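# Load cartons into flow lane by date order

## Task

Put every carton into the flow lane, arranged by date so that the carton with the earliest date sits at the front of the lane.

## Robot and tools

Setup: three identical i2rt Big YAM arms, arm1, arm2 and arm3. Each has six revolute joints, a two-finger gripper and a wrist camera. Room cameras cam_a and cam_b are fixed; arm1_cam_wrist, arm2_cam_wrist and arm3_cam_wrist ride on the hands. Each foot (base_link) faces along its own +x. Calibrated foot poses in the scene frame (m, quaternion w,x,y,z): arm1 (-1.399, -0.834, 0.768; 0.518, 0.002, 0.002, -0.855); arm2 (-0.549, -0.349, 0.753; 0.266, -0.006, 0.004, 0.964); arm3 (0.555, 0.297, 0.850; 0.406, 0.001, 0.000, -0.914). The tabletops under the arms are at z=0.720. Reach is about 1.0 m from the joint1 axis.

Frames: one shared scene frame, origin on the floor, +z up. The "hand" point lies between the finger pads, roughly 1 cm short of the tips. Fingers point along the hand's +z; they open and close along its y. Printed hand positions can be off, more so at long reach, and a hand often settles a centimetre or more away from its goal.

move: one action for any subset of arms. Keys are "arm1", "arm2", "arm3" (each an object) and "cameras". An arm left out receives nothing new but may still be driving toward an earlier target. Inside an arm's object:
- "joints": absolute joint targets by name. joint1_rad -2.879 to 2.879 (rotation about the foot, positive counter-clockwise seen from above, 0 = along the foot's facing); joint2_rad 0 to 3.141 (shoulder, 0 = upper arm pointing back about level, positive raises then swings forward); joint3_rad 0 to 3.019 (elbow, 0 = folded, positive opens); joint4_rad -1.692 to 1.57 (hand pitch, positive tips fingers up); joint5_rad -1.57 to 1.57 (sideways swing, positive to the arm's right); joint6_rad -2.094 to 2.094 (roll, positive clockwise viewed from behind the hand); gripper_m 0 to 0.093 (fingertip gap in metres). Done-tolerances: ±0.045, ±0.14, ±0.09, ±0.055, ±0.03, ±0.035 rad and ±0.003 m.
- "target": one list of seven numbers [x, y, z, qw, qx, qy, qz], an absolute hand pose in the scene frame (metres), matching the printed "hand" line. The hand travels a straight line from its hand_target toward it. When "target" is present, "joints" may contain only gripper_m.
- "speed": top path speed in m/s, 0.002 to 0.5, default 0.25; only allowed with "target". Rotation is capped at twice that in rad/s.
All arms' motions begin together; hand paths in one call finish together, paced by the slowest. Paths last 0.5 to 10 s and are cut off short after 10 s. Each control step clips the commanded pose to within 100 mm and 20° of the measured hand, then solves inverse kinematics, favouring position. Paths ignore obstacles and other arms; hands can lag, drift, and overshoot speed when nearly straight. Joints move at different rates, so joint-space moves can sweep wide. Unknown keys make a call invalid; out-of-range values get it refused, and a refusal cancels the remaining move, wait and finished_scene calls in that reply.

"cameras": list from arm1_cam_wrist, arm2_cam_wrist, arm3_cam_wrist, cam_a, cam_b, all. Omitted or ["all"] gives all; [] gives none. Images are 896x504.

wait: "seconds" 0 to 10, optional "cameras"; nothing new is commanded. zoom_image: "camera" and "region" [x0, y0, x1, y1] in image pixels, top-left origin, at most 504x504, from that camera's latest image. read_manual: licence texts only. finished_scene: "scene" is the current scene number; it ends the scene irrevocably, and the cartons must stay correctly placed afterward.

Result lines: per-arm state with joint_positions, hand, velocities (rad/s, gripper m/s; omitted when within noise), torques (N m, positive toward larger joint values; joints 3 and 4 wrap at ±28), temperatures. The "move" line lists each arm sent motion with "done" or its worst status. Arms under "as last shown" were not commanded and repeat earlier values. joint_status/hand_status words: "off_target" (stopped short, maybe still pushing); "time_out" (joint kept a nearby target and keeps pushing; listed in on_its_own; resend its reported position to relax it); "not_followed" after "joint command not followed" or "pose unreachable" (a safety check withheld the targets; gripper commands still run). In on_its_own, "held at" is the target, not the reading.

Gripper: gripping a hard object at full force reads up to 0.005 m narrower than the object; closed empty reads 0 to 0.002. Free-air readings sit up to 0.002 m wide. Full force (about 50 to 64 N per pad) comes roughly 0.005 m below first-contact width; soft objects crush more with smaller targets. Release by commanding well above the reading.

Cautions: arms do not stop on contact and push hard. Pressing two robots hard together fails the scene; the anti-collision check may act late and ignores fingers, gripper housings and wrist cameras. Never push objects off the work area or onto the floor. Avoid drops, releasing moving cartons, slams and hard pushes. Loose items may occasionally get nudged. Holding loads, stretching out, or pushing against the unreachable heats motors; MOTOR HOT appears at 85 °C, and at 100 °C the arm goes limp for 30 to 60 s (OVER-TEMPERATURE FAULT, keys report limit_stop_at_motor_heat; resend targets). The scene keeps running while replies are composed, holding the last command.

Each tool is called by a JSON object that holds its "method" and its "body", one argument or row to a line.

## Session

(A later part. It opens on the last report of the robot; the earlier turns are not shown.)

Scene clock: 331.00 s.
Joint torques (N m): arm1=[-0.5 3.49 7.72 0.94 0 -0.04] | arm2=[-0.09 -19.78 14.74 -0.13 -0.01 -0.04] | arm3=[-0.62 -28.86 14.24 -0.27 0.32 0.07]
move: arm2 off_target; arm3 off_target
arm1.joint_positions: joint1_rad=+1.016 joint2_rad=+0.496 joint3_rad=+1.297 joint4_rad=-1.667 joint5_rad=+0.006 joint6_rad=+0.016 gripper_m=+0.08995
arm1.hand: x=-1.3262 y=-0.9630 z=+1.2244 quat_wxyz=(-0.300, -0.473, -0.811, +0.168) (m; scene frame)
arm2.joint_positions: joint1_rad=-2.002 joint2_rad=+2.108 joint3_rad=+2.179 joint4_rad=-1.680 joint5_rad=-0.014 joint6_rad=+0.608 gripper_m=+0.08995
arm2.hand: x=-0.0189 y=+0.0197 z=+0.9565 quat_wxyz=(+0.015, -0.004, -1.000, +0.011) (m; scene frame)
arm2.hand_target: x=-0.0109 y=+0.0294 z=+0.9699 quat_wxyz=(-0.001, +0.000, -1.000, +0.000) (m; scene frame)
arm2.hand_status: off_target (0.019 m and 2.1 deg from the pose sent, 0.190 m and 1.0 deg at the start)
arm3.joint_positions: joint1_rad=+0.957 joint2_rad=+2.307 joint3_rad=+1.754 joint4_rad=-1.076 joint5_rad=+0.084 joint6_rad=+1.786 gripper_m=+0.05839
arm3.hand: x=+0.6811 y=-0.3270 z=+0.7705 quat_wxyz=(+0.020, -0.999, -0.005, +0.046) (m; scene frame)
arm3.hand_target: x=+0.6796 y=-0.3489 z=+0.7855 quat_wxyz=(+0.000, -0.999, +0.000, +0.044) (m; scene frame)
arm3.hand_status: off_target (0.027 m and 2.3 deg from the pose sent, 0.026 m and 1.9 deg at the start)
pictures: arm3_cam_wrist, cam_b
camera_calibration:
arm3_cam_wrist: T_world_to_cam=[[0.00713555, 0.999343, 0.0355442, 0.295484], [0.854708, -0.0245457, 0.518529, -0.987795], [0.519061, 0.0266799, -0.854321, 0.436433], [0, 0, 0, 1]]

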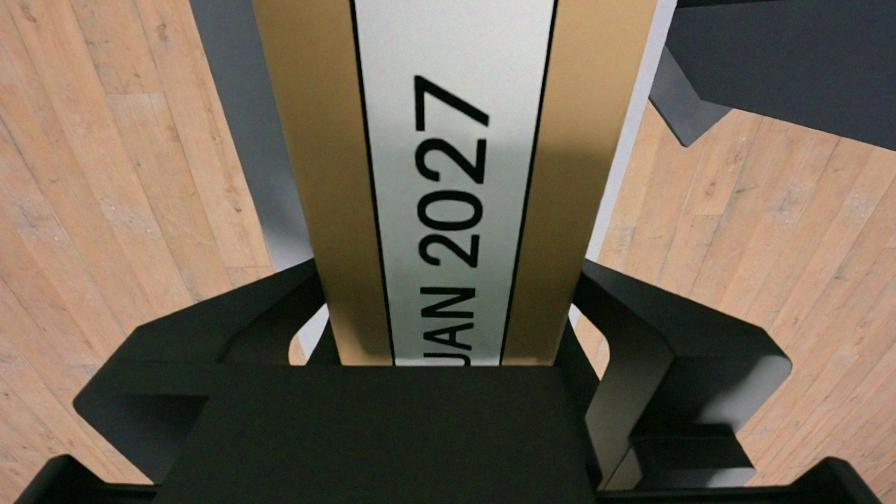

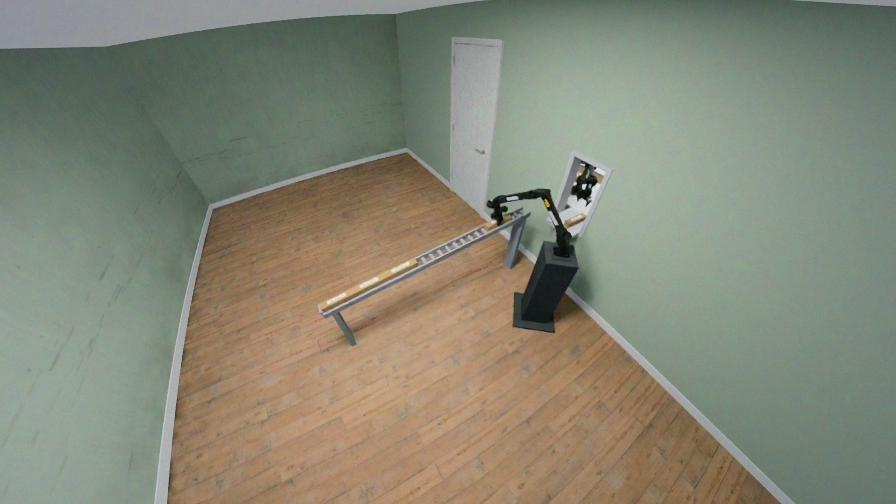

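{"method": "move", "body": {
  "arm3": {"target":[0.68,-0.346,0.762,0,0.999,0,-0.0436],"speed":0.03},
  "cameras": ["arm3_cam_wrist","cam_b"]
}}

{"method": "zoom_image", "body": {
  "camera": "cam_b",
  "region": [470, 175, 550, 245]
}}

Scene clock: 336.60 s.
Joint torques (N m): arm1=[-0.56 3.37 7.71 0.95 0 -0.04] | arm2=[-0.03 -19.72 14.75 -0.17 -0.01 -0.04] | arm3=[-0.32 -26.87 12.29 0.83 0.25 0.09]
move: arm3 off_target
arm1, arm2: as last shown
arm2.hand: x=-0.0190 y=+0.0196 z=+0.9565 quat_wxyz=(+0.015, -0.004, -1.000, +0.011) (m; scene frame)
arm3.joint_positions: joint1_rad=+0.957 joint2_rad=+2.310 joint3_rad=+1.754 joint4_rad=-1.058 joint5_rad=+0.085 joint6_rad=+1.786 gripper_m=+0.05839
arm3.hand: x=+0.6818 y=-0.3310 z=+0.7685 quat_wxyz=(+0.012, -0.999, -0.005, +0.045) (m; scene frame)
arm3.hand_target: x=+0.6798 y=-0.3454 z=+0.7623 quat_wxyz=(+0.000, -0.999, +0.000, +0.044) (m; scene frame)
arm3.hand_status: off_target (0.016 m and 1.5 deg from the pose sent, 0.021 m and 2.3 deg at the start)
pictures: arm3_cam_wrist, cam_b
camera_calibration:
arm3_cam_wrist: T_world_to_cam=[[0.00704481, 0.999774, 0.0200609, 0.311605], [0.853491, -0.0164651, 0.520847, -0.985741], [0.52106, 0.0134525, -0.853414, 0.428047], [0, 0, 0, 1]]

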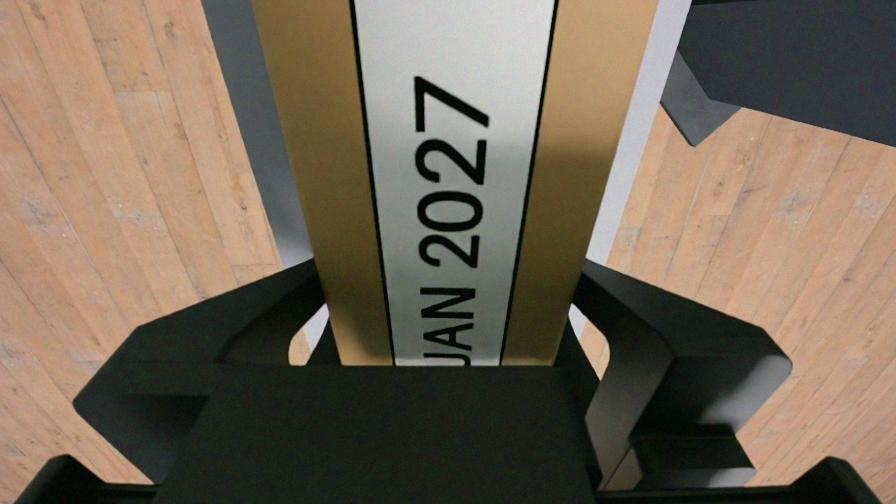

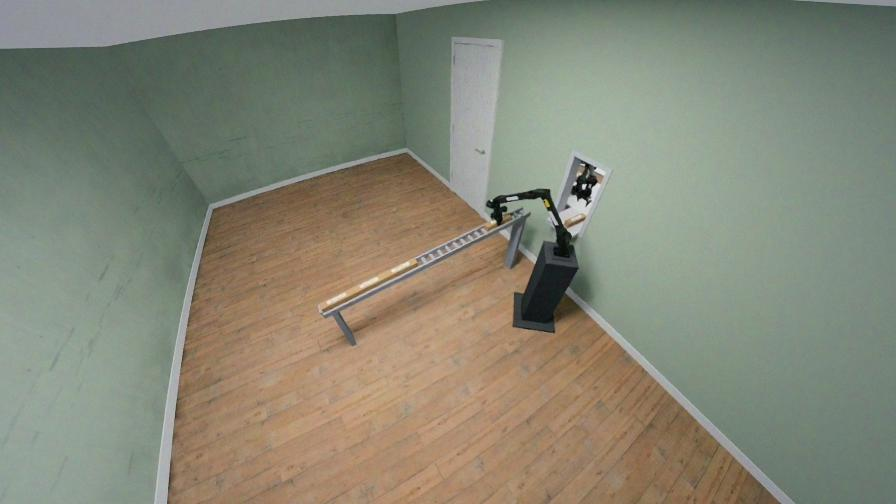

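Scaled by 6.300 from the camera's 896x504 image, which has a finer 1280x720 frame.

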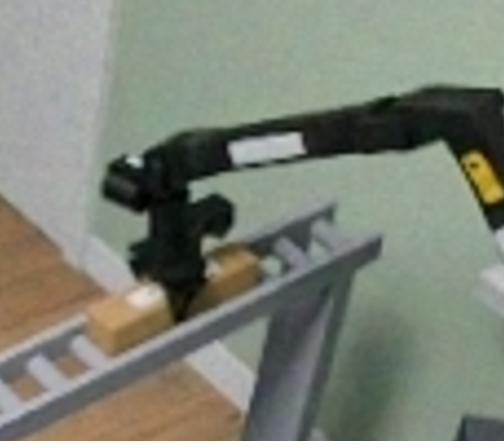

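{"method": "move", "body": {
  "arm3": {"joints":{"gripper_m":0.075}},
  "cameras": ["cam_b","arm3_cam_wrist"]
}}

{"method": "zoom_image", "body": {
  "camera": "cam_b",
  "region": [310, 170, 550, 330]
}}

Scene clock: 339.90 s.
Joint torques (N m): arm1=[-0.56 3.37 7.72 0.95 0 -0.04] | arm2=[-0.09 -19.72 14.75 -0.17 -0.01 -0.04] | arm3=[-0.38 -26.93 12.26 0.64 0.26 0.08]
move: arm3 done
arm1, arm2: as last shown
arm3.joint_positions: joint1_rad=+0.957 joint2_rad=+2.310 joint3_rad=+1.754 joint4_rad=-1.054 joint5_rad=+0.085 joint6_rad=+1.786 gripper_m=+0.07485
arm3.joint_status: all done
arm3.hand: x=+0.6819 y=-0.3320 z=+0.7684 quat_wxyz=(+0.010, -0.999, -0.004, +0.045) (m; scene frame)
pictures: arm3_cam_wrist, cam_b
camera_calibration:
arm3_cam_wrist: T_world_to_cam=[[0.00740792, 0.999847, 0.0158548, 0.315631], [0.8532, -0.014589, 0.52138, -0.985466], [0.521531, 0.00966495, -0.853177, 0.426183], [0, 0, 0, 1]]

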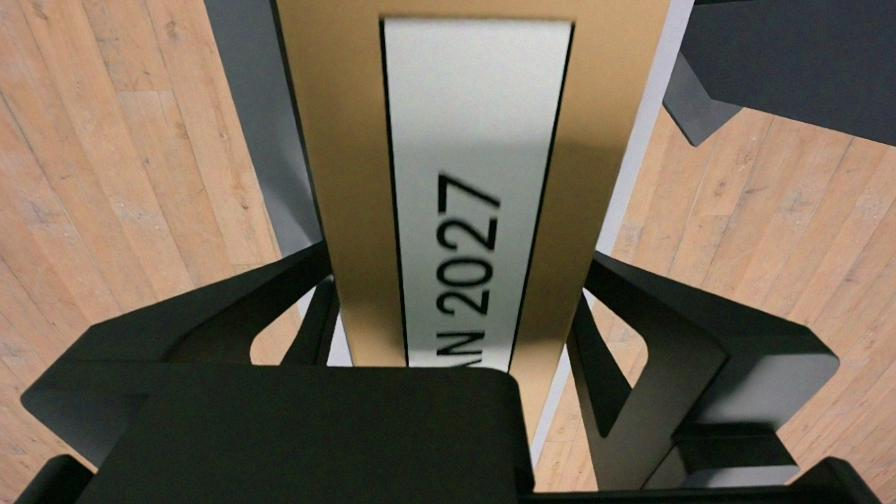

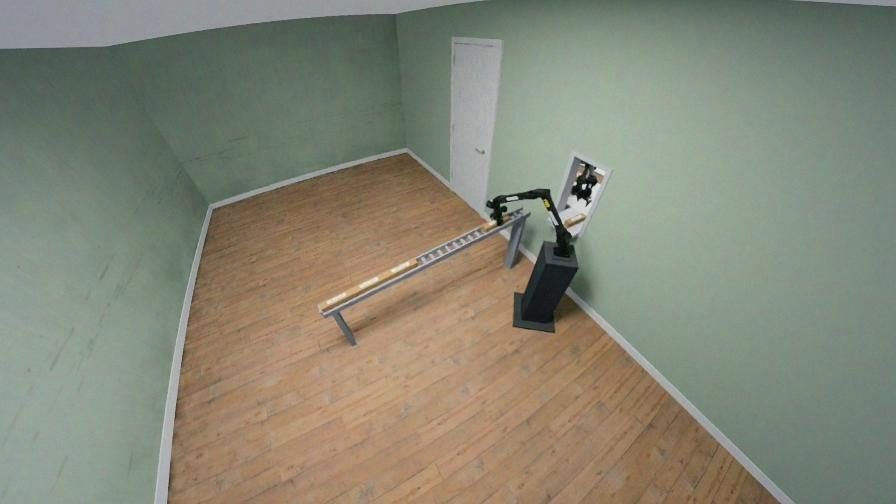

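Scaled by 2.100 from the camera's 896x504 image, which has a finer 1280x720 frame.

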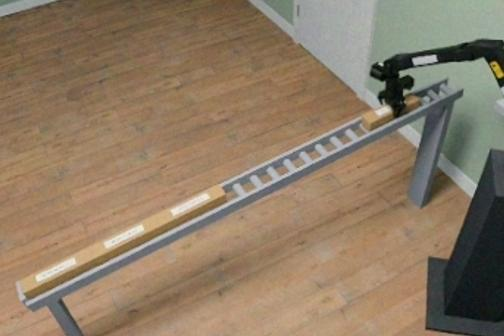

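{"method": "move", "body": {
  "arm3": {"target":[0.68,-0.335,0.95,0,0.999,0,-0.0436],"speed":0.12},
  "arm2": {"target":[-0.29,-0.02,1.05,0,0,1,0]},
  "cameras": ["cam_b","arm3_cam_wrist"]
}}

{"method": "zoom_image", "body": {
  "camera": "cam_b",
  "region": [310, 170, 550, 330]
}}

Scene clock: 344.37 s.
Joint torques (N m): arm1=[-0.56 3.37 7.72 0.95 0 -0.04] | arm2=[0.21 -10.34 8.49 -0.02 0.04 0.08] | arm3=[0.09 -27.63 14.19 -0.17 0.23 0.12]
move: arm2 off_target; arm3 off_target
arm1: as last shown
arm2.joint_positions: joint1_rad=-1.719 joint2_rad=+1.427 joint3_rad=+1.526 joint4_rad=-1.636 joint5_rad=-0.014 joint6_rad=+0.878 gripper_m=+0.08995
arm2.hand: x=-0.2844 y=-0.0174 z=+1.0588 quat_wxyz=(-0.010, +0.003, -1.000, -0.012) (m; scene frame)
arm2.hand_target: x=-0.2899 y=-0.0200 z=+1.0502 quat_wxyz=(+0.000, +0.000, -1.000, +0.000) (m; scene frame)
arm2.hand_status: off_target (0.011 m and 1.8 deg from the pose sent, 0.289 m and 2.1 deg at the start)
arm3.joint_positions: joint1_rad=+0.957 joint2_rad=+2.104 joint3_rad=+1.870 joint4_rad=-1.381 joint5_rad=+0.085 joint6_rad=+1.786 gripper_m=+0.07494
arm3.hand: x=+0.6797 y=-0.3238 z=+0.9388 quat_wxyz=(+0.012, -0.999, -0.005, +0.045) (m; scene frame)
arm3.hand_target: x=+0.6799 y=-0.3345 z=+0.9501 quat_wxyz=(+0.000, -0.999, +0.000, +0.043) (m; scene frame)
arm3.hand_status: off_target (0.016 m and 1.5 deg from the pose sent, 0.182 m and 1.2 deg at the start)
pictures: arm3_cam_wrist, cam_b
camera_calibration:
arm3_cam_wrist: T_world_to_cam=[[0.00741876, 0.999751, 0.0210536, 0.29976], [0.853815, -0.0172925, 0.52029, -1.07253], [0.520524, 0.014116, -0.85373, 0.575254], [0, 0, 0, 1]]

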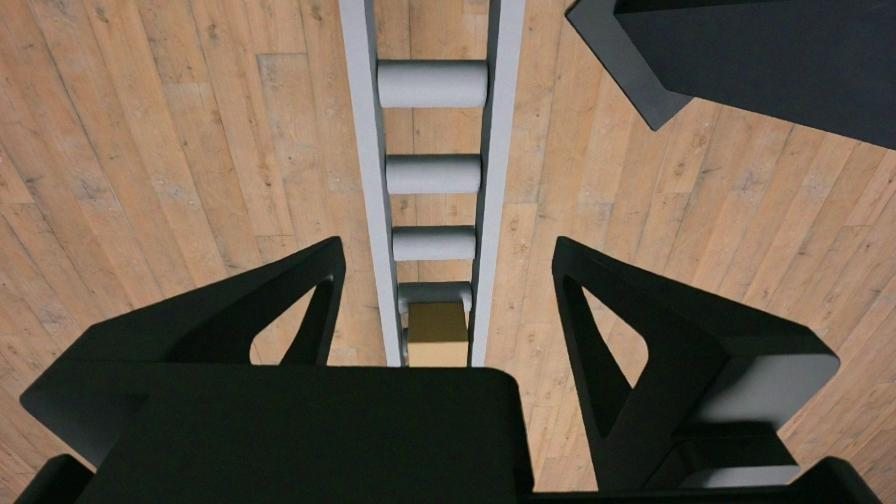

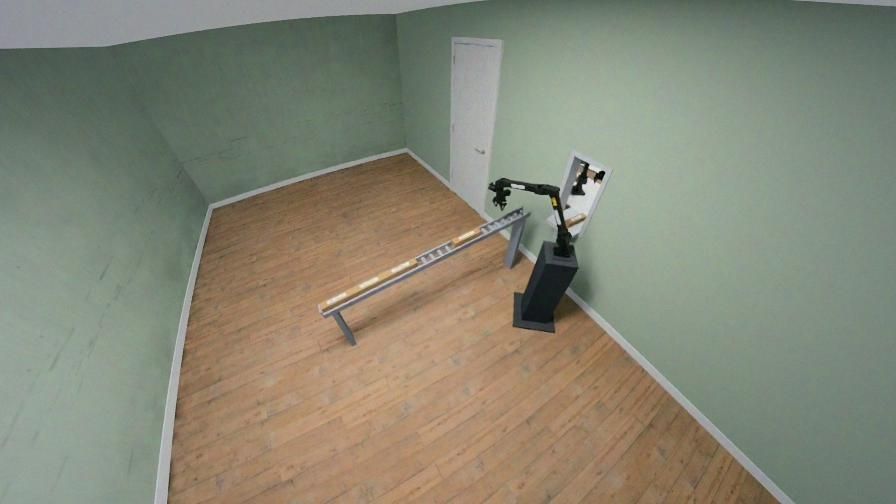

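Scaled by 2.100 from the camera's 896x504 image, which has a finer 1280x720 frame.

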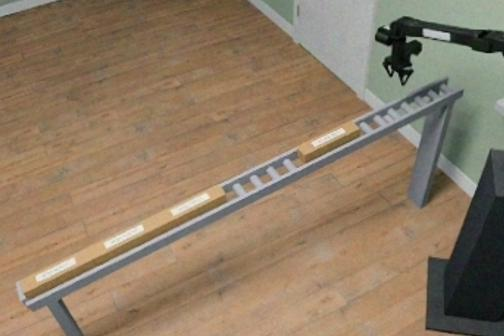

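{"method": "move", "body": {
  "arm2": {"joints":{"joint1_rad":-0.2,"joint6_rad":0}},
  "arm3": {"target":[0.4,0.0,1.08,0,1,0,0]},
  "cameras": []
}}

{"method": "move", "body": {
  "arm2": {"joints":{"joint1_rad":1.2,"joint6_rad":0}},
  "arm3": {"joints":{"gripper_m":0.093},"target":[0.1,0.04,1.0,0,1,0,0]},
  "cameras": []
}}

{"method": "move", "body": {
  "arm2": {"target":[-0.871,-0.596,0.88,0,0.9527,0.304,0]},
  "arm3": {"target":[-0.01,0.038,0.9,0,1,0,0]},
  "cameras": ["arm2_cam_wrist","arm3_cam_wrist","cam_b"]
}}

Scene clock: 354.93 s.
Joint torques (N m): arm1=[-0.56 3.37 7.72 0.95 0 -0.03] | arm2=[-0.62 -10.58 8.5 -0.01 0.03 -0.12] | arm3=[-0.85 -11.11 10.97 0.05 0.01 -0.04]
move: arm2 done; arm3 done
arm1: as last shown
arm2.joint_positions: joint1_rad=-0.192 joint2_rad=+1.427 joint3_rad=+1.526 joint4_rad=-1.636 joint5_rad=-0.016 joint6_rad=+0.011 gripper_m=+0.08998
arm2.joint_status: all done
arm2.hand: x=-0.8679 y=-0.0646 z=+1.0539 quat_wxyz=(+0.005, +0.932, -0.363, -0.012) (m; scene frame)
arm3.joint_positions: joint1_rad=+0.270 joint2_rad=+1.214 joint3_rad=+1.130 joint4_rad=-1.473 joint5_rad=+0.005 joint6_rad=+1.104 gripper_m=+0.07494
arm3.hand: x=+0.4019 y=-0.0036 z=+1.0810 quat_wxyz=(-0.005, -1.000, -0.001, +0.004) (m; scene frame)
arm3.hand_target: x=+0.4000 y=+0.0000 z=+1.0799 quat_wxyz=(+0.000, -1.000, +0.000, +0.000) (m; scene frame)
arm3.hand_status: done (0.004 m and 0.7 deg from the pose sent, 0.451 m and 5.4 deg at the start)
pictures: none

Scene clock: 357.13 s.
Joint torques (N m): arm1=[-0.5 3.55 7.71 0.95 0 -0.04] | arm2=[-0.44 -10.34 8.53 0.02 0.02 -0.11] | arm3=[0.15 -19.02 14.46 0.14 -0.02 -0.04]
move: arm2 done; arm3 off_target
arm1: as last shown
arm2.joint_positions: joint1_rad=+1.208 joint2_rad=+1.427 joint3_rad=+1.526 joint4_rad=-1.636 joint5_rad=-0.016 joint6_rad=+0.009 gripper_m=+0.09000
arm2.joint_status: all done
arm2.hand: x=-0.8822 y=-0.6096 z=+1.0601 quat_wxyz=(+0.020, +0.946, +0.324, -0.011) (m; scene frame)
arm3.joint_positions: joint1_rad=-0.317 joint2_rad=+1.714 joint3_rad=+1.440 joint4_rad=-1.310 joint5_rad=+0.004 joint6_rad=+0.526 gripper_m=+0.09291
arm3.joint_status: all done
arm3.hand: x=+0.1131 y=+0.0466 z=+0.9954 quat_wxyz=(+0.005, -1.000, +0.003, -0.006) (m; scene frame)
arm3.hand_target: x=+0.1004 y=+0.0403 z=+0.9999 quat_wxyz=(+0.000, -1.000, +0.000, +0.000) (m; scene frame)
arm3.hand_status: off_target (0.015 m and 1.0 deg from the pose sent, 0.316 m and 0.7 deg at the start)
pictures: none

Scene clock: 358.77 s.
Joint torques (N m): arm1=[-0.5 3.43 7.73 0.94 0 -0.04] | arm2=[-0.09 -9.82 8.13 0.85 0.05 0.11] | arm3=[-0.38 -24.53 13.91 0.34 -0.02 -0.03]
move: arm2 done; arm3 off_target
arm1: as last shown
arm2.joint_positions: joint1_rad=+1.208 joint2_rad=+1.459 joint3_rad=+1.105 joint4_rad=-1.202 joint5_rad=+0.013 joint6_rad=+0.037 gripper_m=+0.09000
arm2.hand: x=-0.8724 y=-0.5988 z=+0.8892 quat_wxyz=(+0.003, +0.950, +0.311, -0.007) (m; scene frame)
arm2.hand_target: x=-0.8709 y=-0.5960 z=+0.8802 quat_wxyz=(+0.000, +0.953, +0.304, +0.000) (m; scene frame)
arm2.hand_status: done (0.010 m and 1.2 deg from the pose sent, 0.181 m and 3.5 deg at the start)
arm3.joint_positions: joint1_rad=-0.398 joint2_rad=+2.042 joint3_rad=+1.670 joint4_rad=-1.211 joint5_rad=+0.003 joint6_rad=+0.441 gripper_m=+0.09291
arm3.hand: x=+0.0042 y=+0.0407 z=+0.9013 quat_wxyz=(+0.004, -1.000, +0.001, -0.006) (m; scene frame)
arm3.hand_target: x=-0.0095 y=+0.0383 z=+0.9001 quat_wxyz=(+0.000, -1.000, +0.000, +0.000) (m; scene frame)
arm3.hand_status: off_target (0.015 m and 0.8 deg from the pose sent, 0.156 m and 1.0 deg at the start)
pictures: arm2_cam_wrist, arm3_cam_wrist, cam_b
camera_calibration:
arm2_cam_wrist: T_world_to_cam=[[-0.594376, 0.804114, 0.0108391, -0.0486204], [0.673356, 0.490264, 0.553383, 0.396919], [0.439669, 0.336216, -0.832856, 1.44836], [0, 0, 0, 1]]
arm3_cam_wrist: T_world_to_cam=[[0.0179747, 0.99982, 0.00602755, -0.0453494], [0.796251, -0.0179604, 0.6047, -0.54577], [0.6047, -0.00606985, -0.79643, 0.838511], [0, 0, 0, 1]]

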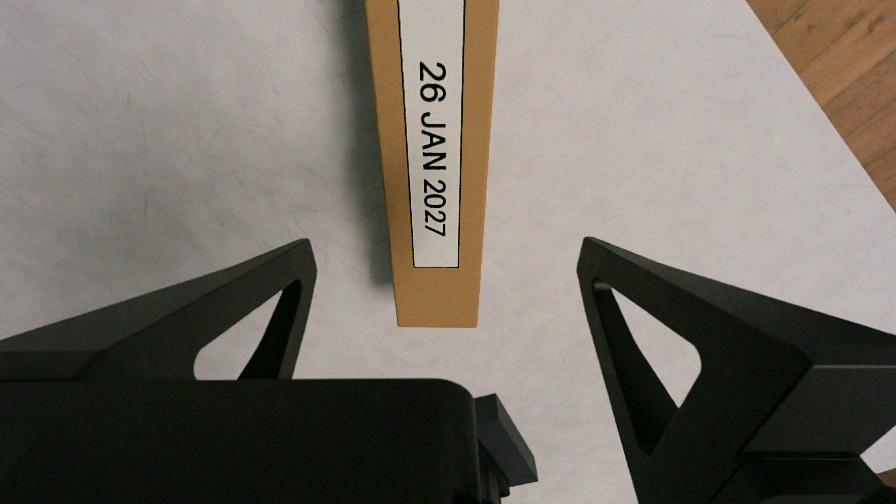

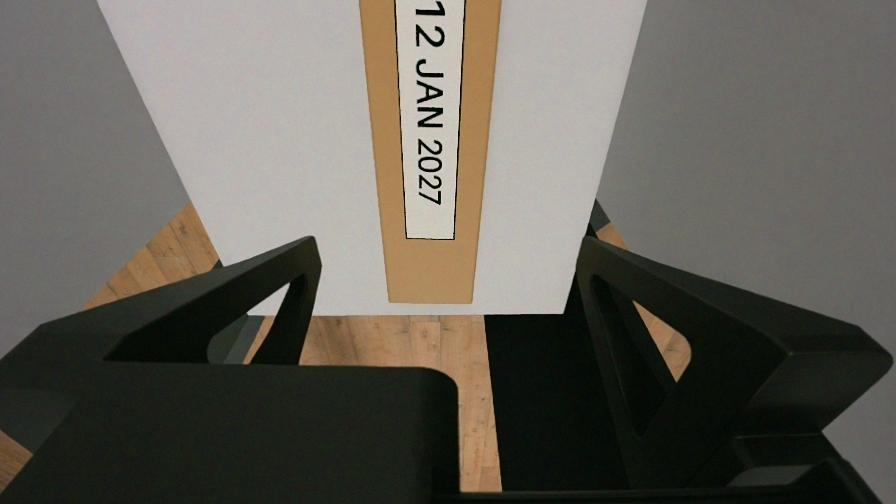

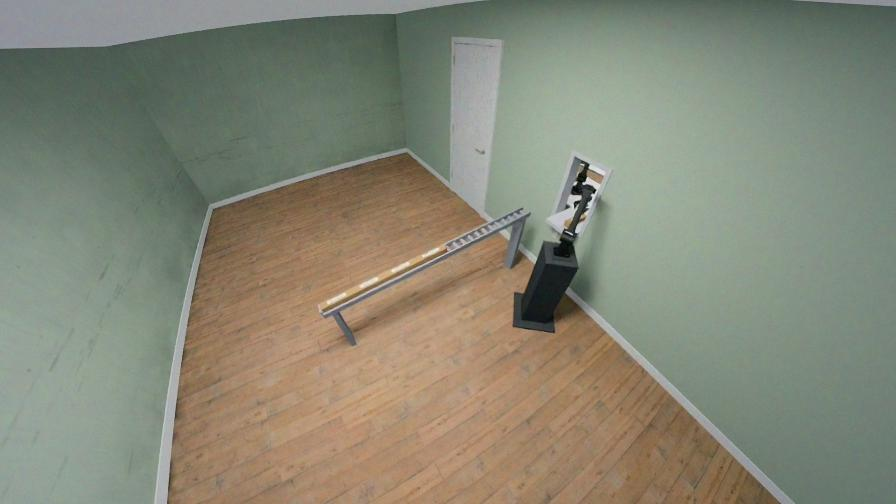

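{"method": "move", "body": {
  "arm2": {"target":[-0.866,-0.592,0.742,0,0.9527,0.304,0],"speed":0.12},
  "arm3": {"target":[-0.02,0.034,0.758,0,1,0,0],"speed":0.12},
  "cameras": ["arm2_cam_wrist","arm3_cam_wrist"]
}}

{"method": "move", "body": {
  "arm2": {"joints":{"gripper_m":0.052}},
  "arm3": {"joints":{"gripper_m":0.052}},
  "cameras": ["arm2_cam_wrist","arm3_cam_wrist"]
}}

Scene clock: 363.40 s.
Joint torques (N m): arm1=[-0.56 3.55 7.72 0.96 0 -0.04] | arm2=[-0.5 -10.11 6.42 0.75 0.05 0.04] | arm3=[-0.15 -25.76 9.8 0.75 -0.03 -0.03]
move: arm2 off_target; arm3 off_target
arm1: as last shown
arm2.joint_positions: joint1_rad=+1.208 joint2_rad=+1.650 joint3_rad=+0.909 joint4_rad=-0.811 joint5_rad=+0.013 joint6_rad=+0.037 gripper_m=+0.09000
arm2.hand: x=-0.8687 y=-0.5985 z=+0.7517 quat_wxyz=(+0.004, +0.951, +0.311, -0.008) (m; scene frame)
arm2.hand_target: x=-0.8658 y=-0.5920 z=+0.7423 quat_wxyz=(+0.000, +0.953, +0.304, +0.000) (m; scene frame)
arm2.hand_status: off_target (0.012 m and 1.3 deg from the pose sent, 0.147 m and 1.1 deg at the start)
arm3.joint_positions: joint1_rad=-0.398 joint2_rad=+2.247 joint3_rad=+1.655 joint4_rad=-0.966 joint5_rad=+0.003 joint6_rad=+0.439 gripper_m=+0.09291
arm3.hand: x=-0.0177 y=+0.0303 z=+0.7730 quat_wxyz=(-0.001, -1.000, +0.001, +0.005) (m; scene frame)
arm3.hand_target: x=-0.0196 y=+0.0342 z=+0.7582 quat_wxyz=(+0.000, -1.000, +0.000, +0.000) (m; scene frame)
arm3.hand_status: off_target (0.016 m and 0.6 deg from the pose sent, 0.145 m and 0.8 deg at the start)
pictures: arm2_cam_wrist, arm3_cam_wrist
camera_calibration:
arm2_cam_wrist: T_world_to_cam=[[-0.593999, 0.804394, 0.0107218, -0.0445987], [0.675052, 0.49115, 0.550523, 0.474505], [0.437572, 0.334248, -0.834751, 1.3305], [0, 0, 0, 1]]
arm3_cam_wrist: T_world_to_cam=[[0.0168584, 0.999845, -0.00505977, -0.0252007], [0.809344, -0.0106746, 0.587238, -0.437466], [0.587093, -0.013995, -0.809399, 0.759515], [0, 0, 0, 1]]

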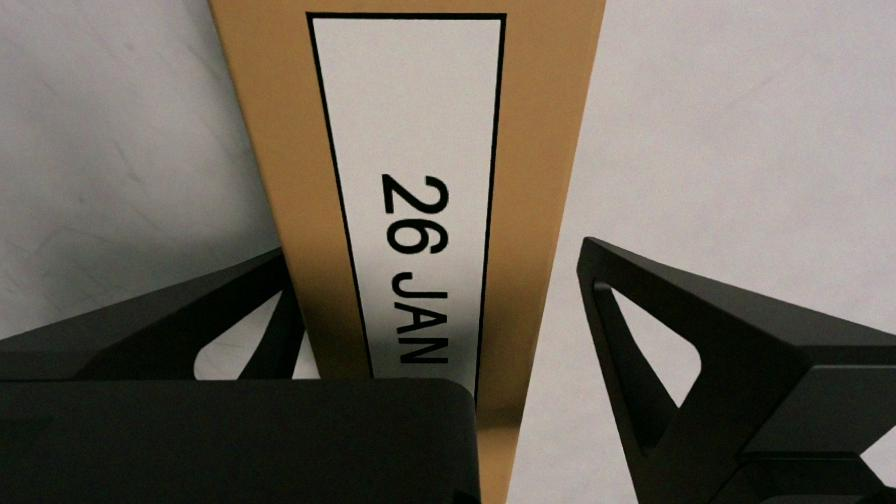

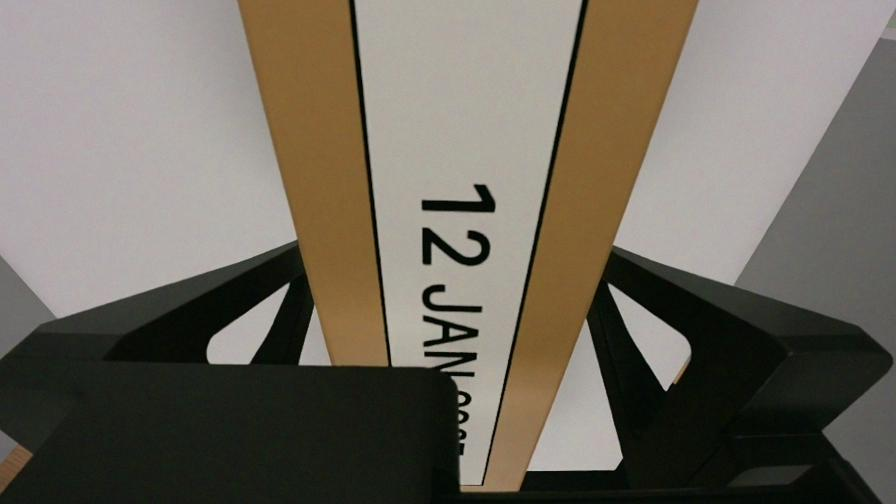

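Scene clock: 364.07 s.
Joint torques (N m): arm1=[-0.56 3.43 7.72 0.96 0 -0.04] | arm2=[-0.38 -10.05 6.39 0.77 0.15 0.04] | arm3=[-0.44 -26.05 9.78 0.7 -0.02 -0.03]
move: arm2 off_target; arm3 off_target
arm1.joint_positions: joint1_rad=+1.016 joint2_rad=+0.496 joint3_rad=+1.297 joint4_rad=-1.667 joint5_rad=+0.006 joint6_rad=+0.016 gripper_m=+0.08995
arm1.hand: x=-1.3262 y=-0.9630 z=+1.2244 quat_wxyz=(-0.300, -0.473, -0.811, +0.168) (m; scene frame)
arm2.joint_positions: joint1_rad=+1.208 joint2_rad=+1.650 joint3_rad=+0.909 joint4_rad=-0.810 joint5_rad=+0.011 joint6_rad=+0.038 gripper_m=+0.05980
arm2.joint_status: gripper_m off_target (ended at +0.05983, target +0.05200)
arm2.hand: x=-0.8684 y=-0.5989 z=+0.7517 quat_wxyz=(+0.005, +0.951, +0.310, -0.008) (m; scene frame)
arm3.joint_positions: joint1_rad=-0.398 joint2_rad=+2.247 joint3_rad=+1.655 joint4_rad=-0.966 joint5_rad=+0.003 joint6_rad=+0.439 gripper_m=+0.05832
arm3.joint_status: gripper_m off_target (ended at +0.05834, target +0.05200)
arm3.hand: x=-0.0177 y=+0.0303 z=+0.7730 quat_wxyz=(-0.001, -1.000, +0.000, +0.005) (m; scene frame)
pictures: arm2_cam_wrist, arm3_cam_wrist
camera_calibration:
arm2_cam_wrist: T_world_to_cam=[[-0.593433, 0.804843, 0.00802713, -0.0413504], [0.674655, 0.491953, 0.550294, 0.474874], [0.438952, 0.331978, -0.834932, 1.33052], [0, 0, 0, 1]]
arm3_cam_wrist: T_world_to_cam=[[0.016477, 0.999851, -0.00505578, -0.0252107], [0.809348, -0.0103683, 0.587237, -0.437475], [0.587098, -0.0137678, -0.809399, 0.759509], [0, 0, 0, 1]]

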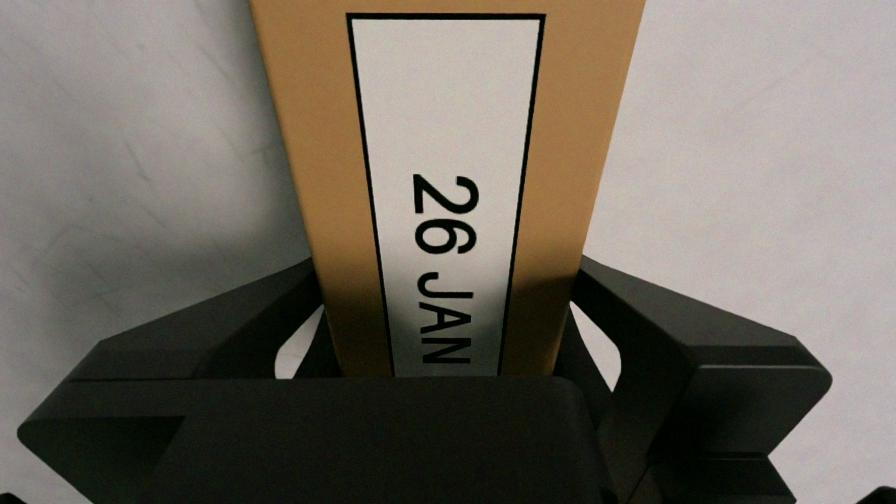

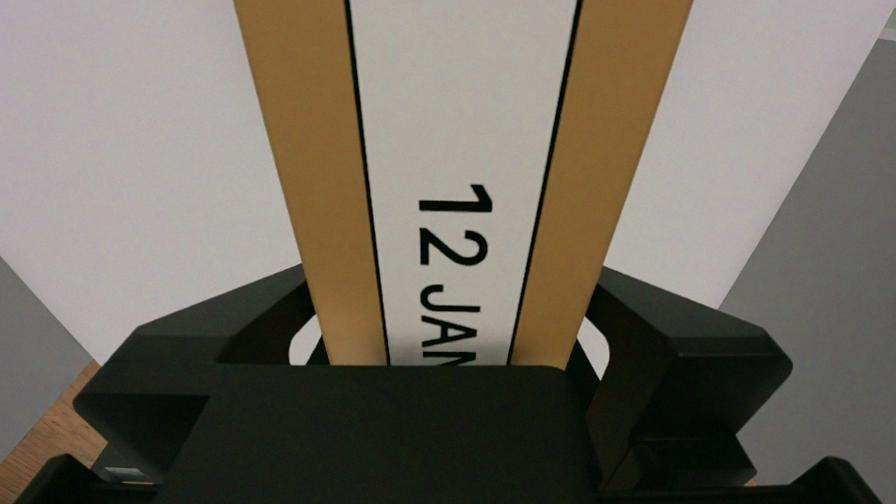

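{"method": "move", "body": {
  "arm2": {"target":[-0.83,-0.57,0.98,0,0.9527,0.304,0],"speed":0.15},
  "arm3": {"target":[0.0,0.045,1.0,0,1,0,0],"speed":0.12},
  "cameras": []
}}

{"method": "move", "body": {
  "arm2": {"joints":{"joint1_rad":-0.2,"joint6_rad":0}},
  "arm3": {"target":[0.36,0.06,1.12,0,1,0,0],"speed":0.15},
  "cameras": []
}}

{"method": "move", "body": {
  "arm2": {"joints":{"joint1_rad":-1.75,"joint6_rad":0.3}},
  "arm3": {"target":[0.5,-0.15,1.1,0,1,0,0]},
  "cameras": ["cam_a"]
}}

{"method": "move", "body": {
  "arm2": {"target":[-0.28,0.02,1.02,0,0,1,0],"speed":0.2},
  "arm3": {"target":[0.68,-0.335,0.95,0,0.999,0,-0.0436],"speed":0.2},
  "cameras": []
}}

{"method": "move", "body": {
  "arm2": {"target":[0.0,0.03,1.0,0,0,1,0],"speed":0.15},
  "arm3": {"target":[0.68,-0.34,0.797,0,0.999,0,-0.0436],"speed":0.08},
  "cameras": ["cam_b","arm3_cam_wrist"]
}}

{"method": "zoom_image", "body": {
  "camera": "cam_b",
  "region": [470, 175, 550, 245]
}}

Scene clock: 372.77 s.
Joint torques (N m): arm1=[-0.56 3.49 7.71 0.95 0 -0.04] | arm2=[0.85 -8.64 15.98 -0.35 0 0.08] | arm3=[-0.56 -28.69 15.91 -0.18 0 -0.04]
move: arm2 off_target; arm3 off_target
arm1: as last shown
arm2.joint_positions: joint1_rad=+1.211 joint2_rad=+1.283 joint3_rad=+1.086 joint4_rad=-1.455 joint5_rad=+0.013 joint6_rad=+0.054 gripper_m=+0.05980
arm2.hand: x=-0.8138 y=-0.5527 z=+0.9463 quat_wxyz=(-0.013, +0.952, +0.304, +0.038) (m; scene frame)
arm2.hand_target: x=-0.8282 y=-0.5685 z=+0.9798 quat_wxyz=(+0.001, +0.953, +0.304, +0.000) (m; scene frame)
arm2.hand_status: off_target (0.041 m and 4.6 deg from the pose sent, 0.233 m and 1.3 deg at the start)
arm3.joint_positions: joint1_rad=-0.398 joint2_rad=+1.983 joint3_rad=+1.751 joint4_rad=-1.406 joint5_rad=+0.003 joint6_rad=+0.437 gripper_m=+0.05832
arm3.hand: x=+0.0187 y=+0.0475 z=+0.9661 quat_wxyz=(+0.015, -0.999, -0.001, -0.031) (m; scene frame)
arm3.hand_target: x=+0.0017 y=+0.0458 z=+1.0002 quat_wxyz=(+0.000, -1.000, +0.000, +0.000) (m; scene frame)
arm3.hand_status: off_target (0.039 m and 3.9 deg from the pose sent, 0.228 m and 0.6 deg at the start)
pictures: none

Scene clock: 376.23 s.
Joint torques (N m): arm1=[-0.56 3.49 7.72 0.94 0 -0.04] | arm2=[0.15 -8.82 15.56 -0.34 -0.07 -0.12] | arm3=[1.14 -11.4 12 -0.01 0.16 0.16]
move: arm2 done; arm3 done
arm1: as last shown
arm2.joint_positions: joint1_rad=-0.202 joint2_rad=+1.283 joint3_rad=+1.091 joint4_rad=-1.455 joint5_rad=+0.015 joint6_rad=+0.011 gripper_m=+0.05980
arm2.joint_status: all done
arm2.hand: x=-0.7960 y=-0.1179 z=+0.9432 quat_wxyz=(+0.010, +0.929, -0.367, +0.045) (m; scene frame)
arm3.joint_positions: joint1_rad=+0.040 joint2_rad=+1.151 joint3_rad=+1.162 joint4_rad=-1.594 joint5_rad=-0.001 joint6_rad=+0.878 gripper_m=+0.05832
arm3.hand: x=+0.3565 y=+0.0607 z=+1.1118 quat_wxyz=(+0.005, -1.000, +0.001, -0.006) (m; scene frame)
arm3.hand_target: x=+0.3600 y=+0.0601 z=+1.1199 quat_wxyz=(+0.000, -1.000, +0.000, +0.000) (m; scene frame)
arm3.hand_status: done (0.009 m and 0.9 deg from the pose sent, 0.375 m and 4.0 deg at the start)
pictures: none

Scene clock: 378.27 s.
Joint torques (N m): arm1=[-0.56 3.43 7.72 0.94 0 -0.04] | arm2=[0.32 -8.7 15.58 -0.34 -0.03 0.07] | arm3=[0.44 -17.32 16.54 -0.02 0.21 0.18]
move: arm2 done; arm3 off_target
arm1: as last shown
arm2.joint_positions: joint1_rad=-1.757 joint2_rad=+1.283 joint3_rad=+1.091 joint4_rad=-1.455 joint5_rad=+0.015 joint6_rad=+0.292 gripper_m=+0.05980
arm2.joint_status: all done
arm2.hand: x=-0.3254 y=-0.0977 z=+0.9474 quat_wxyz=(+0.025, +0.273, -0.961, +0.033) (m; scene frame)
arm3.joint_positions: joint1_rad=+0.613 joint2_rad=+1.511 joint3_rad=+1.406 joint4_rad=-1.521 joint5_rad=-0.001 joint6_rad=+1.443 gripper_m=+0.05832
arm3.hand: x=+0.5014 y=-0.1326 z=+1.0770 quat_wxyz=(+0.028, -1.000, -0.003, -0.005) (m; scene frame)
arm3.hand_target: x=+0.5001 y=-0.1486 z=+1.1001 quat_wxyz=(+0.000, -1.000, +0.000, +0.000) (m; scene frame)
arm3.hand_status: off_target (0.029 m and 3.2 deg from the pose sent, 0.255 m and 0.9 deg at the start)
pictures: cam_a

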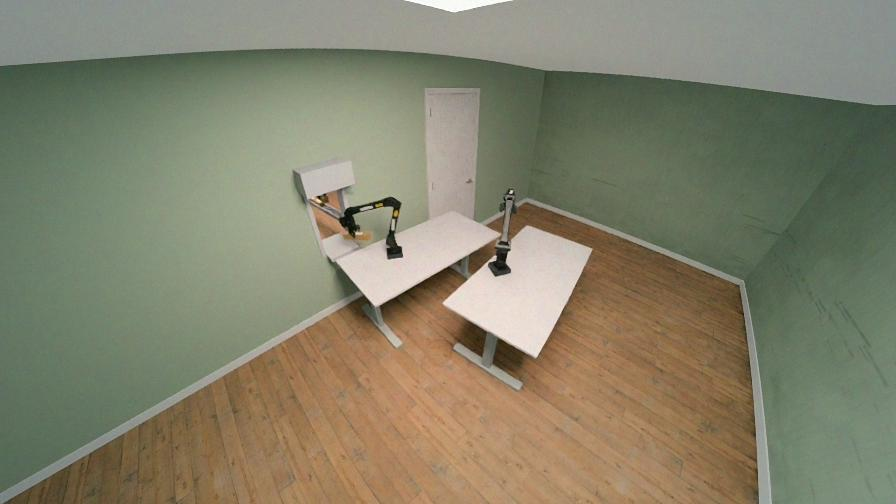

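Scene clock: 380.77 s.
Joint torques (N m): arm1=[-0.56 3.49 7.71 0.94 0 -0.03] | arm2=[0.44 -11.63 16.44 -0.34 0.1 0.1] | arm3=[0.56 -27.87 15.84 -0.24 0.28 0.17]
move: arm2 off_target; arm3 off_target
arm1: as last shown
arm2.joint_positions: joint1_rad=-1.684 joint2_rad=+1.516 joint3_rad=+1.439 joint4_rad=-1.561 joint5_rad=-0.017 joint6_rad=+0.917 gripper_m=+0.05980
arm2.hand: x=-0.2899 y=-0.0005 z=+0.9889 quat_wxyz=(+0.023, +0.001, -0.999, +0.028) (m; scene frame)
arm2.hand_target: x=-0.2816 y=+0.0180 z=+1.0200 quat_wxyz=(+0.000, +0.000, -1.000, -0.001) (m; scene frame)
arm2.hand_status: off_target (0.039 m and 4.1 deg from the pose sent, 0.145 m and 32.1 deg at the start)
arm3.joint_positions: joint1_rad=+0.952 joint2_rad=+2.105 joint3_rad=+1.846 joint4_rad=-1.377 joint5_rad=+0.084 joint6_rad=+1.783 gripper_m=+0.05832
arm3.hand: x=+0.6750 y=-0.3173 z=+0.9297 quat_wxyz=(+0.023, -0.999, -0.004, +0.047) (m; scene frame)
arm3.hand_target: x=+0.6797 y=-0.3338 z=+0.9502 quat_wxyz=(-0.001, -0.999, +0.000, +0.043) (m; scene frame)
arm3.hand_status: off_target (0.027 m and 2.7 deg from the pose sent, 0.298 m and 6.4 deg at the start)
pictures: none

Scene clock: 383.77 s.
Joint torques (N m): arm1=[-0.56 3.49 7.72 0.96 0 -0.04] | arm2=[-0.73 -21.3 16.62 -0.2 -0.04 -0.12] | arm3=[0.5 -28.98 10.29 0.43 0.28 0.14]
move: arm2 off_target; arm3 done
arm1: as last shown
arm2.joint_positions: joint1_rad=-2.001 joint2_rad=+2.109 joint3_rad=+2.206 joint4_rad=-1.685 joint5_rad=-0.013 joint6_rad=+0.608 gripper_m=+0.05980
arm2.hand: x=-0.0155 y=+0.0225 z=+0.9660 quat_wxyz=(+0.006, -0.004, -1.000, +0.005) (m; scene frame)
arm2.hand_target: x=-0.0026 y=+0.0283 z=+0.9996 quat_wxyz=(-0.025, +0.000, -1.000, -0.017) (m; scene frame)
arm2.hand_status: off_target (0.038 m and 1.0 deg from the pose sent, 0.292 m and 4.1 deg at the start; a joint's target at an end of its range on 38 of 90 steps)
arm3.joint_positions: joint1_rad=+0.952 joint2_rad=+2.273 joint3_rad=+1.766 joint4_rad=-1.098 joint5_rad=+0.084 joint6_rad=+1.783 gripper_m=+0.05832
arm3.hand: x=+0.6790 y=-0.3342 z=+0.7955 quat_wxyz=(+0.008, -0.999, -0.004, +0.044) (m; scene frame)
arm3.hand_target: x=+0.6799 y=-0.3400 z=+0.7971 quat_wxyz=(+0.000, -0.999, +0.000, +0.044) (m; scene frame)
arm3.hand_status: done (0.006 m and 1.0 deg from the pose sent, 0.135 m and 2.7 deg at the start)
pictures: arm3_cam_wrist, cam_b
camera_calibration:
arm3_cam_wrist: T_world_to_cam=[[0.0089696, 0.999883, 0.012375, 0.319072], [0.852082, -0.0141193, 0.523219, -0.997662], [0.523332, 0.00585141, -0.852109, 0.447425], [0, 0, 0, 1]]

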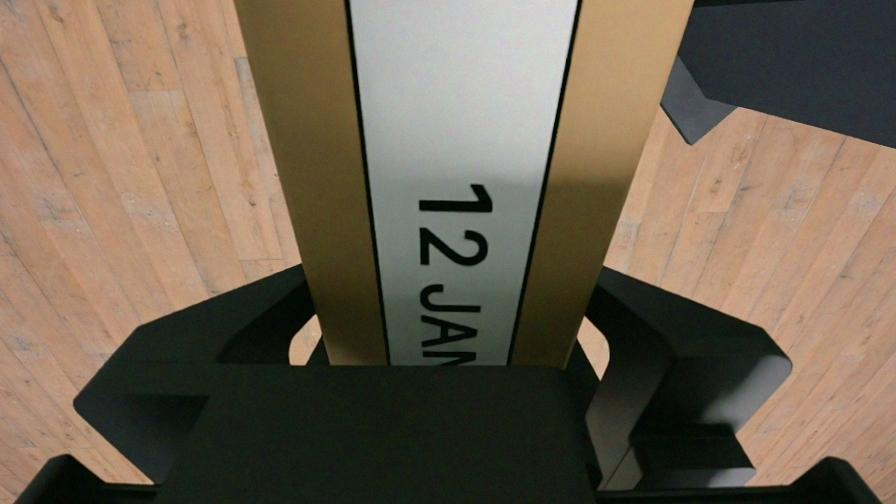

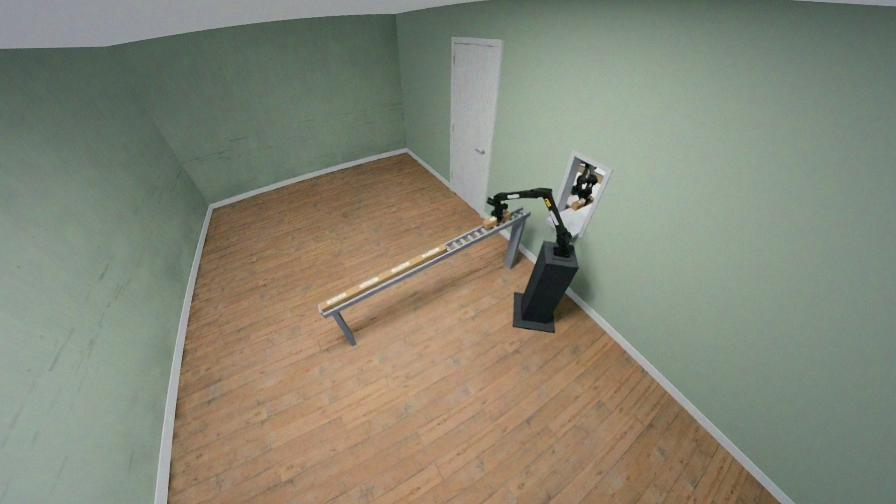

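Scaled by 6.300 from the camera's 896x504 image, which has a finer 1280x720 frame.

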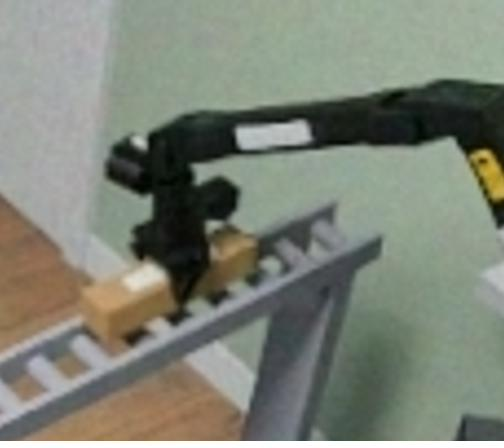

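{"method": "move", "body": {
  "arm2": {"target":[0.0,0.03,0.81,0,0,1,0],"speed":0.1},
  "arm3": {"target":[0.68,-0.34,0.757,0,0.999,0,-0.0436],"speed":0.04},
  "cameras": ["cam_b","arm3_cam_wrist"]
}}

{"method": "zoom_image", "body": {
  "camera": "cam_b",
  "region": [470, 175, 550, 245]
}}

Scene clock: 389.70 s.
Joint torques (N m): arm1=[-0.5 3.37 7.69 0.95 0 -0.04] | arm2=[-0.5 -22.42 9.35 0.62 -0.03 -0.1] | arm3=[0.32 -28.34 9.65 0.55 0.29 0.14]
move: arm2 done; arm3 done
arm1: as last shown
arm2.joint_positions: joint1_rad=-2.001 joint2_rad=+2.200 joint3_rad=+1.940 joint4_rad=-1.325 joint5_rad=-0.013 joint6_rad=+0.608 gripper_m=+0.05980
arm2.hand: x=-0.0015 y=+0.0292 z=+0.8066 quat_wxyz=(+0.005, -0.004, -1.000, +0.004) (m; scene frame)
arm2.hand_target: x=+0.0000 y=+0.0301 z=+0.8101 quat_wxyz=(+0.000, +0.000, -1.000, +0.000) (m; scene frame)
arm2.hand_status: done (0.004 m and 0.9 deg from the pose sent, 0.157 m and 1.0 deg at the start)
arm3.joint_positions: joint1_rad=+0.952 joint2_rad=+2.321 joint3_rad=+1.757 joint4_rad=-1.030 joint5_rad=+0.084 joint6_rad=+1.783 gripper_m=+0.05832
arm3.hand: x=+0.6798 y=-0.3372 z=+0.7622 quat_wxyz=(+0.002, -0.999, -0.003, +0.042) (m; scene frame)
arm3.hand_target: x=+0.6799 y=-0.3399 z=+0.7570 quat_wxyz=(+0.000, -0.999, +0.000, +0.044) (m; scene frame)
arm3.hand_status: done (0.006 m and 0.5 deg from the pose sent, 0.039 m and 1.0 deg at the start)
pictures: arm3_cam_wrist, cam_b
camera_calibration:
arm3_cam_wrist: T_world_to_cam=[[0.00897628, 0.999959, 0.00122326, 0.331088], [0.850786, -0.00827999, 0.525446, -0.979784], [0.525435, -0.00367582, -0.850826, 0.413073], [0, 0, 0, 1]]

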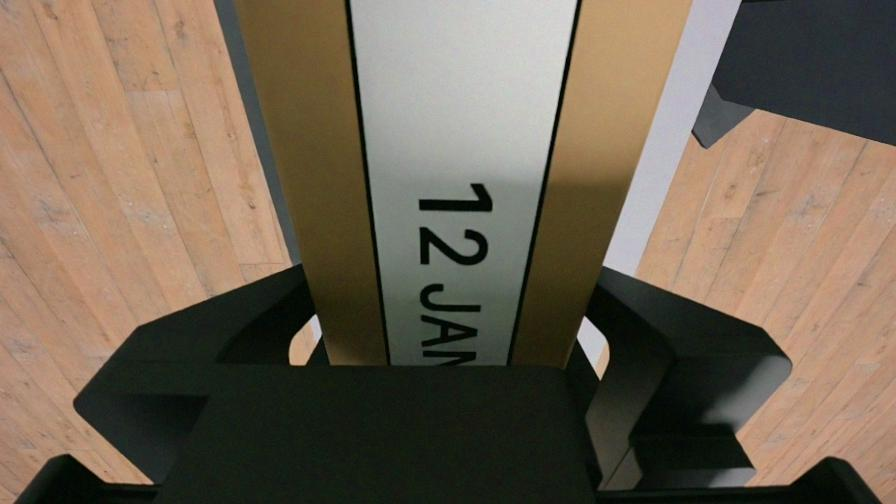

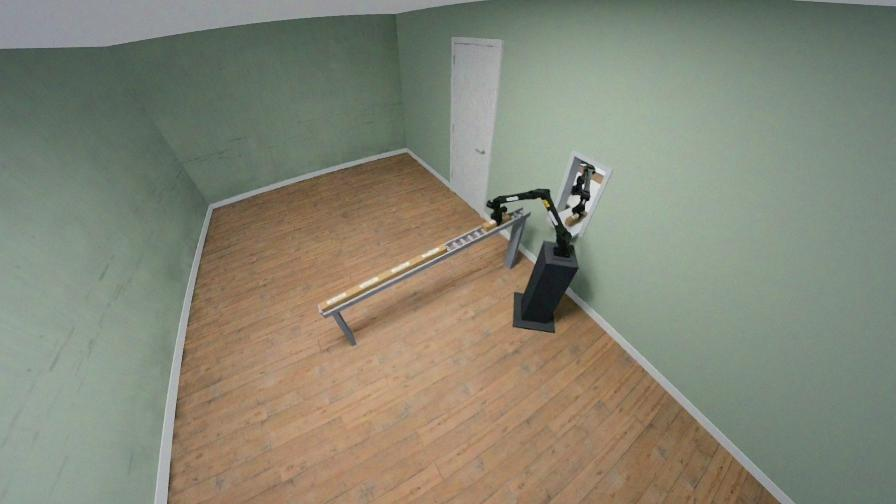

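Scaled by 6.300 from the camera's 896x504 image, which has a finer 1280x720 frame.

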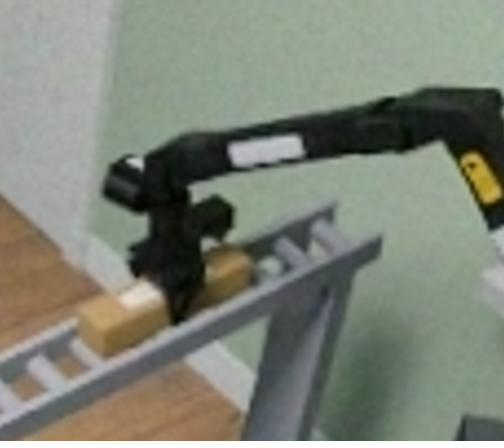

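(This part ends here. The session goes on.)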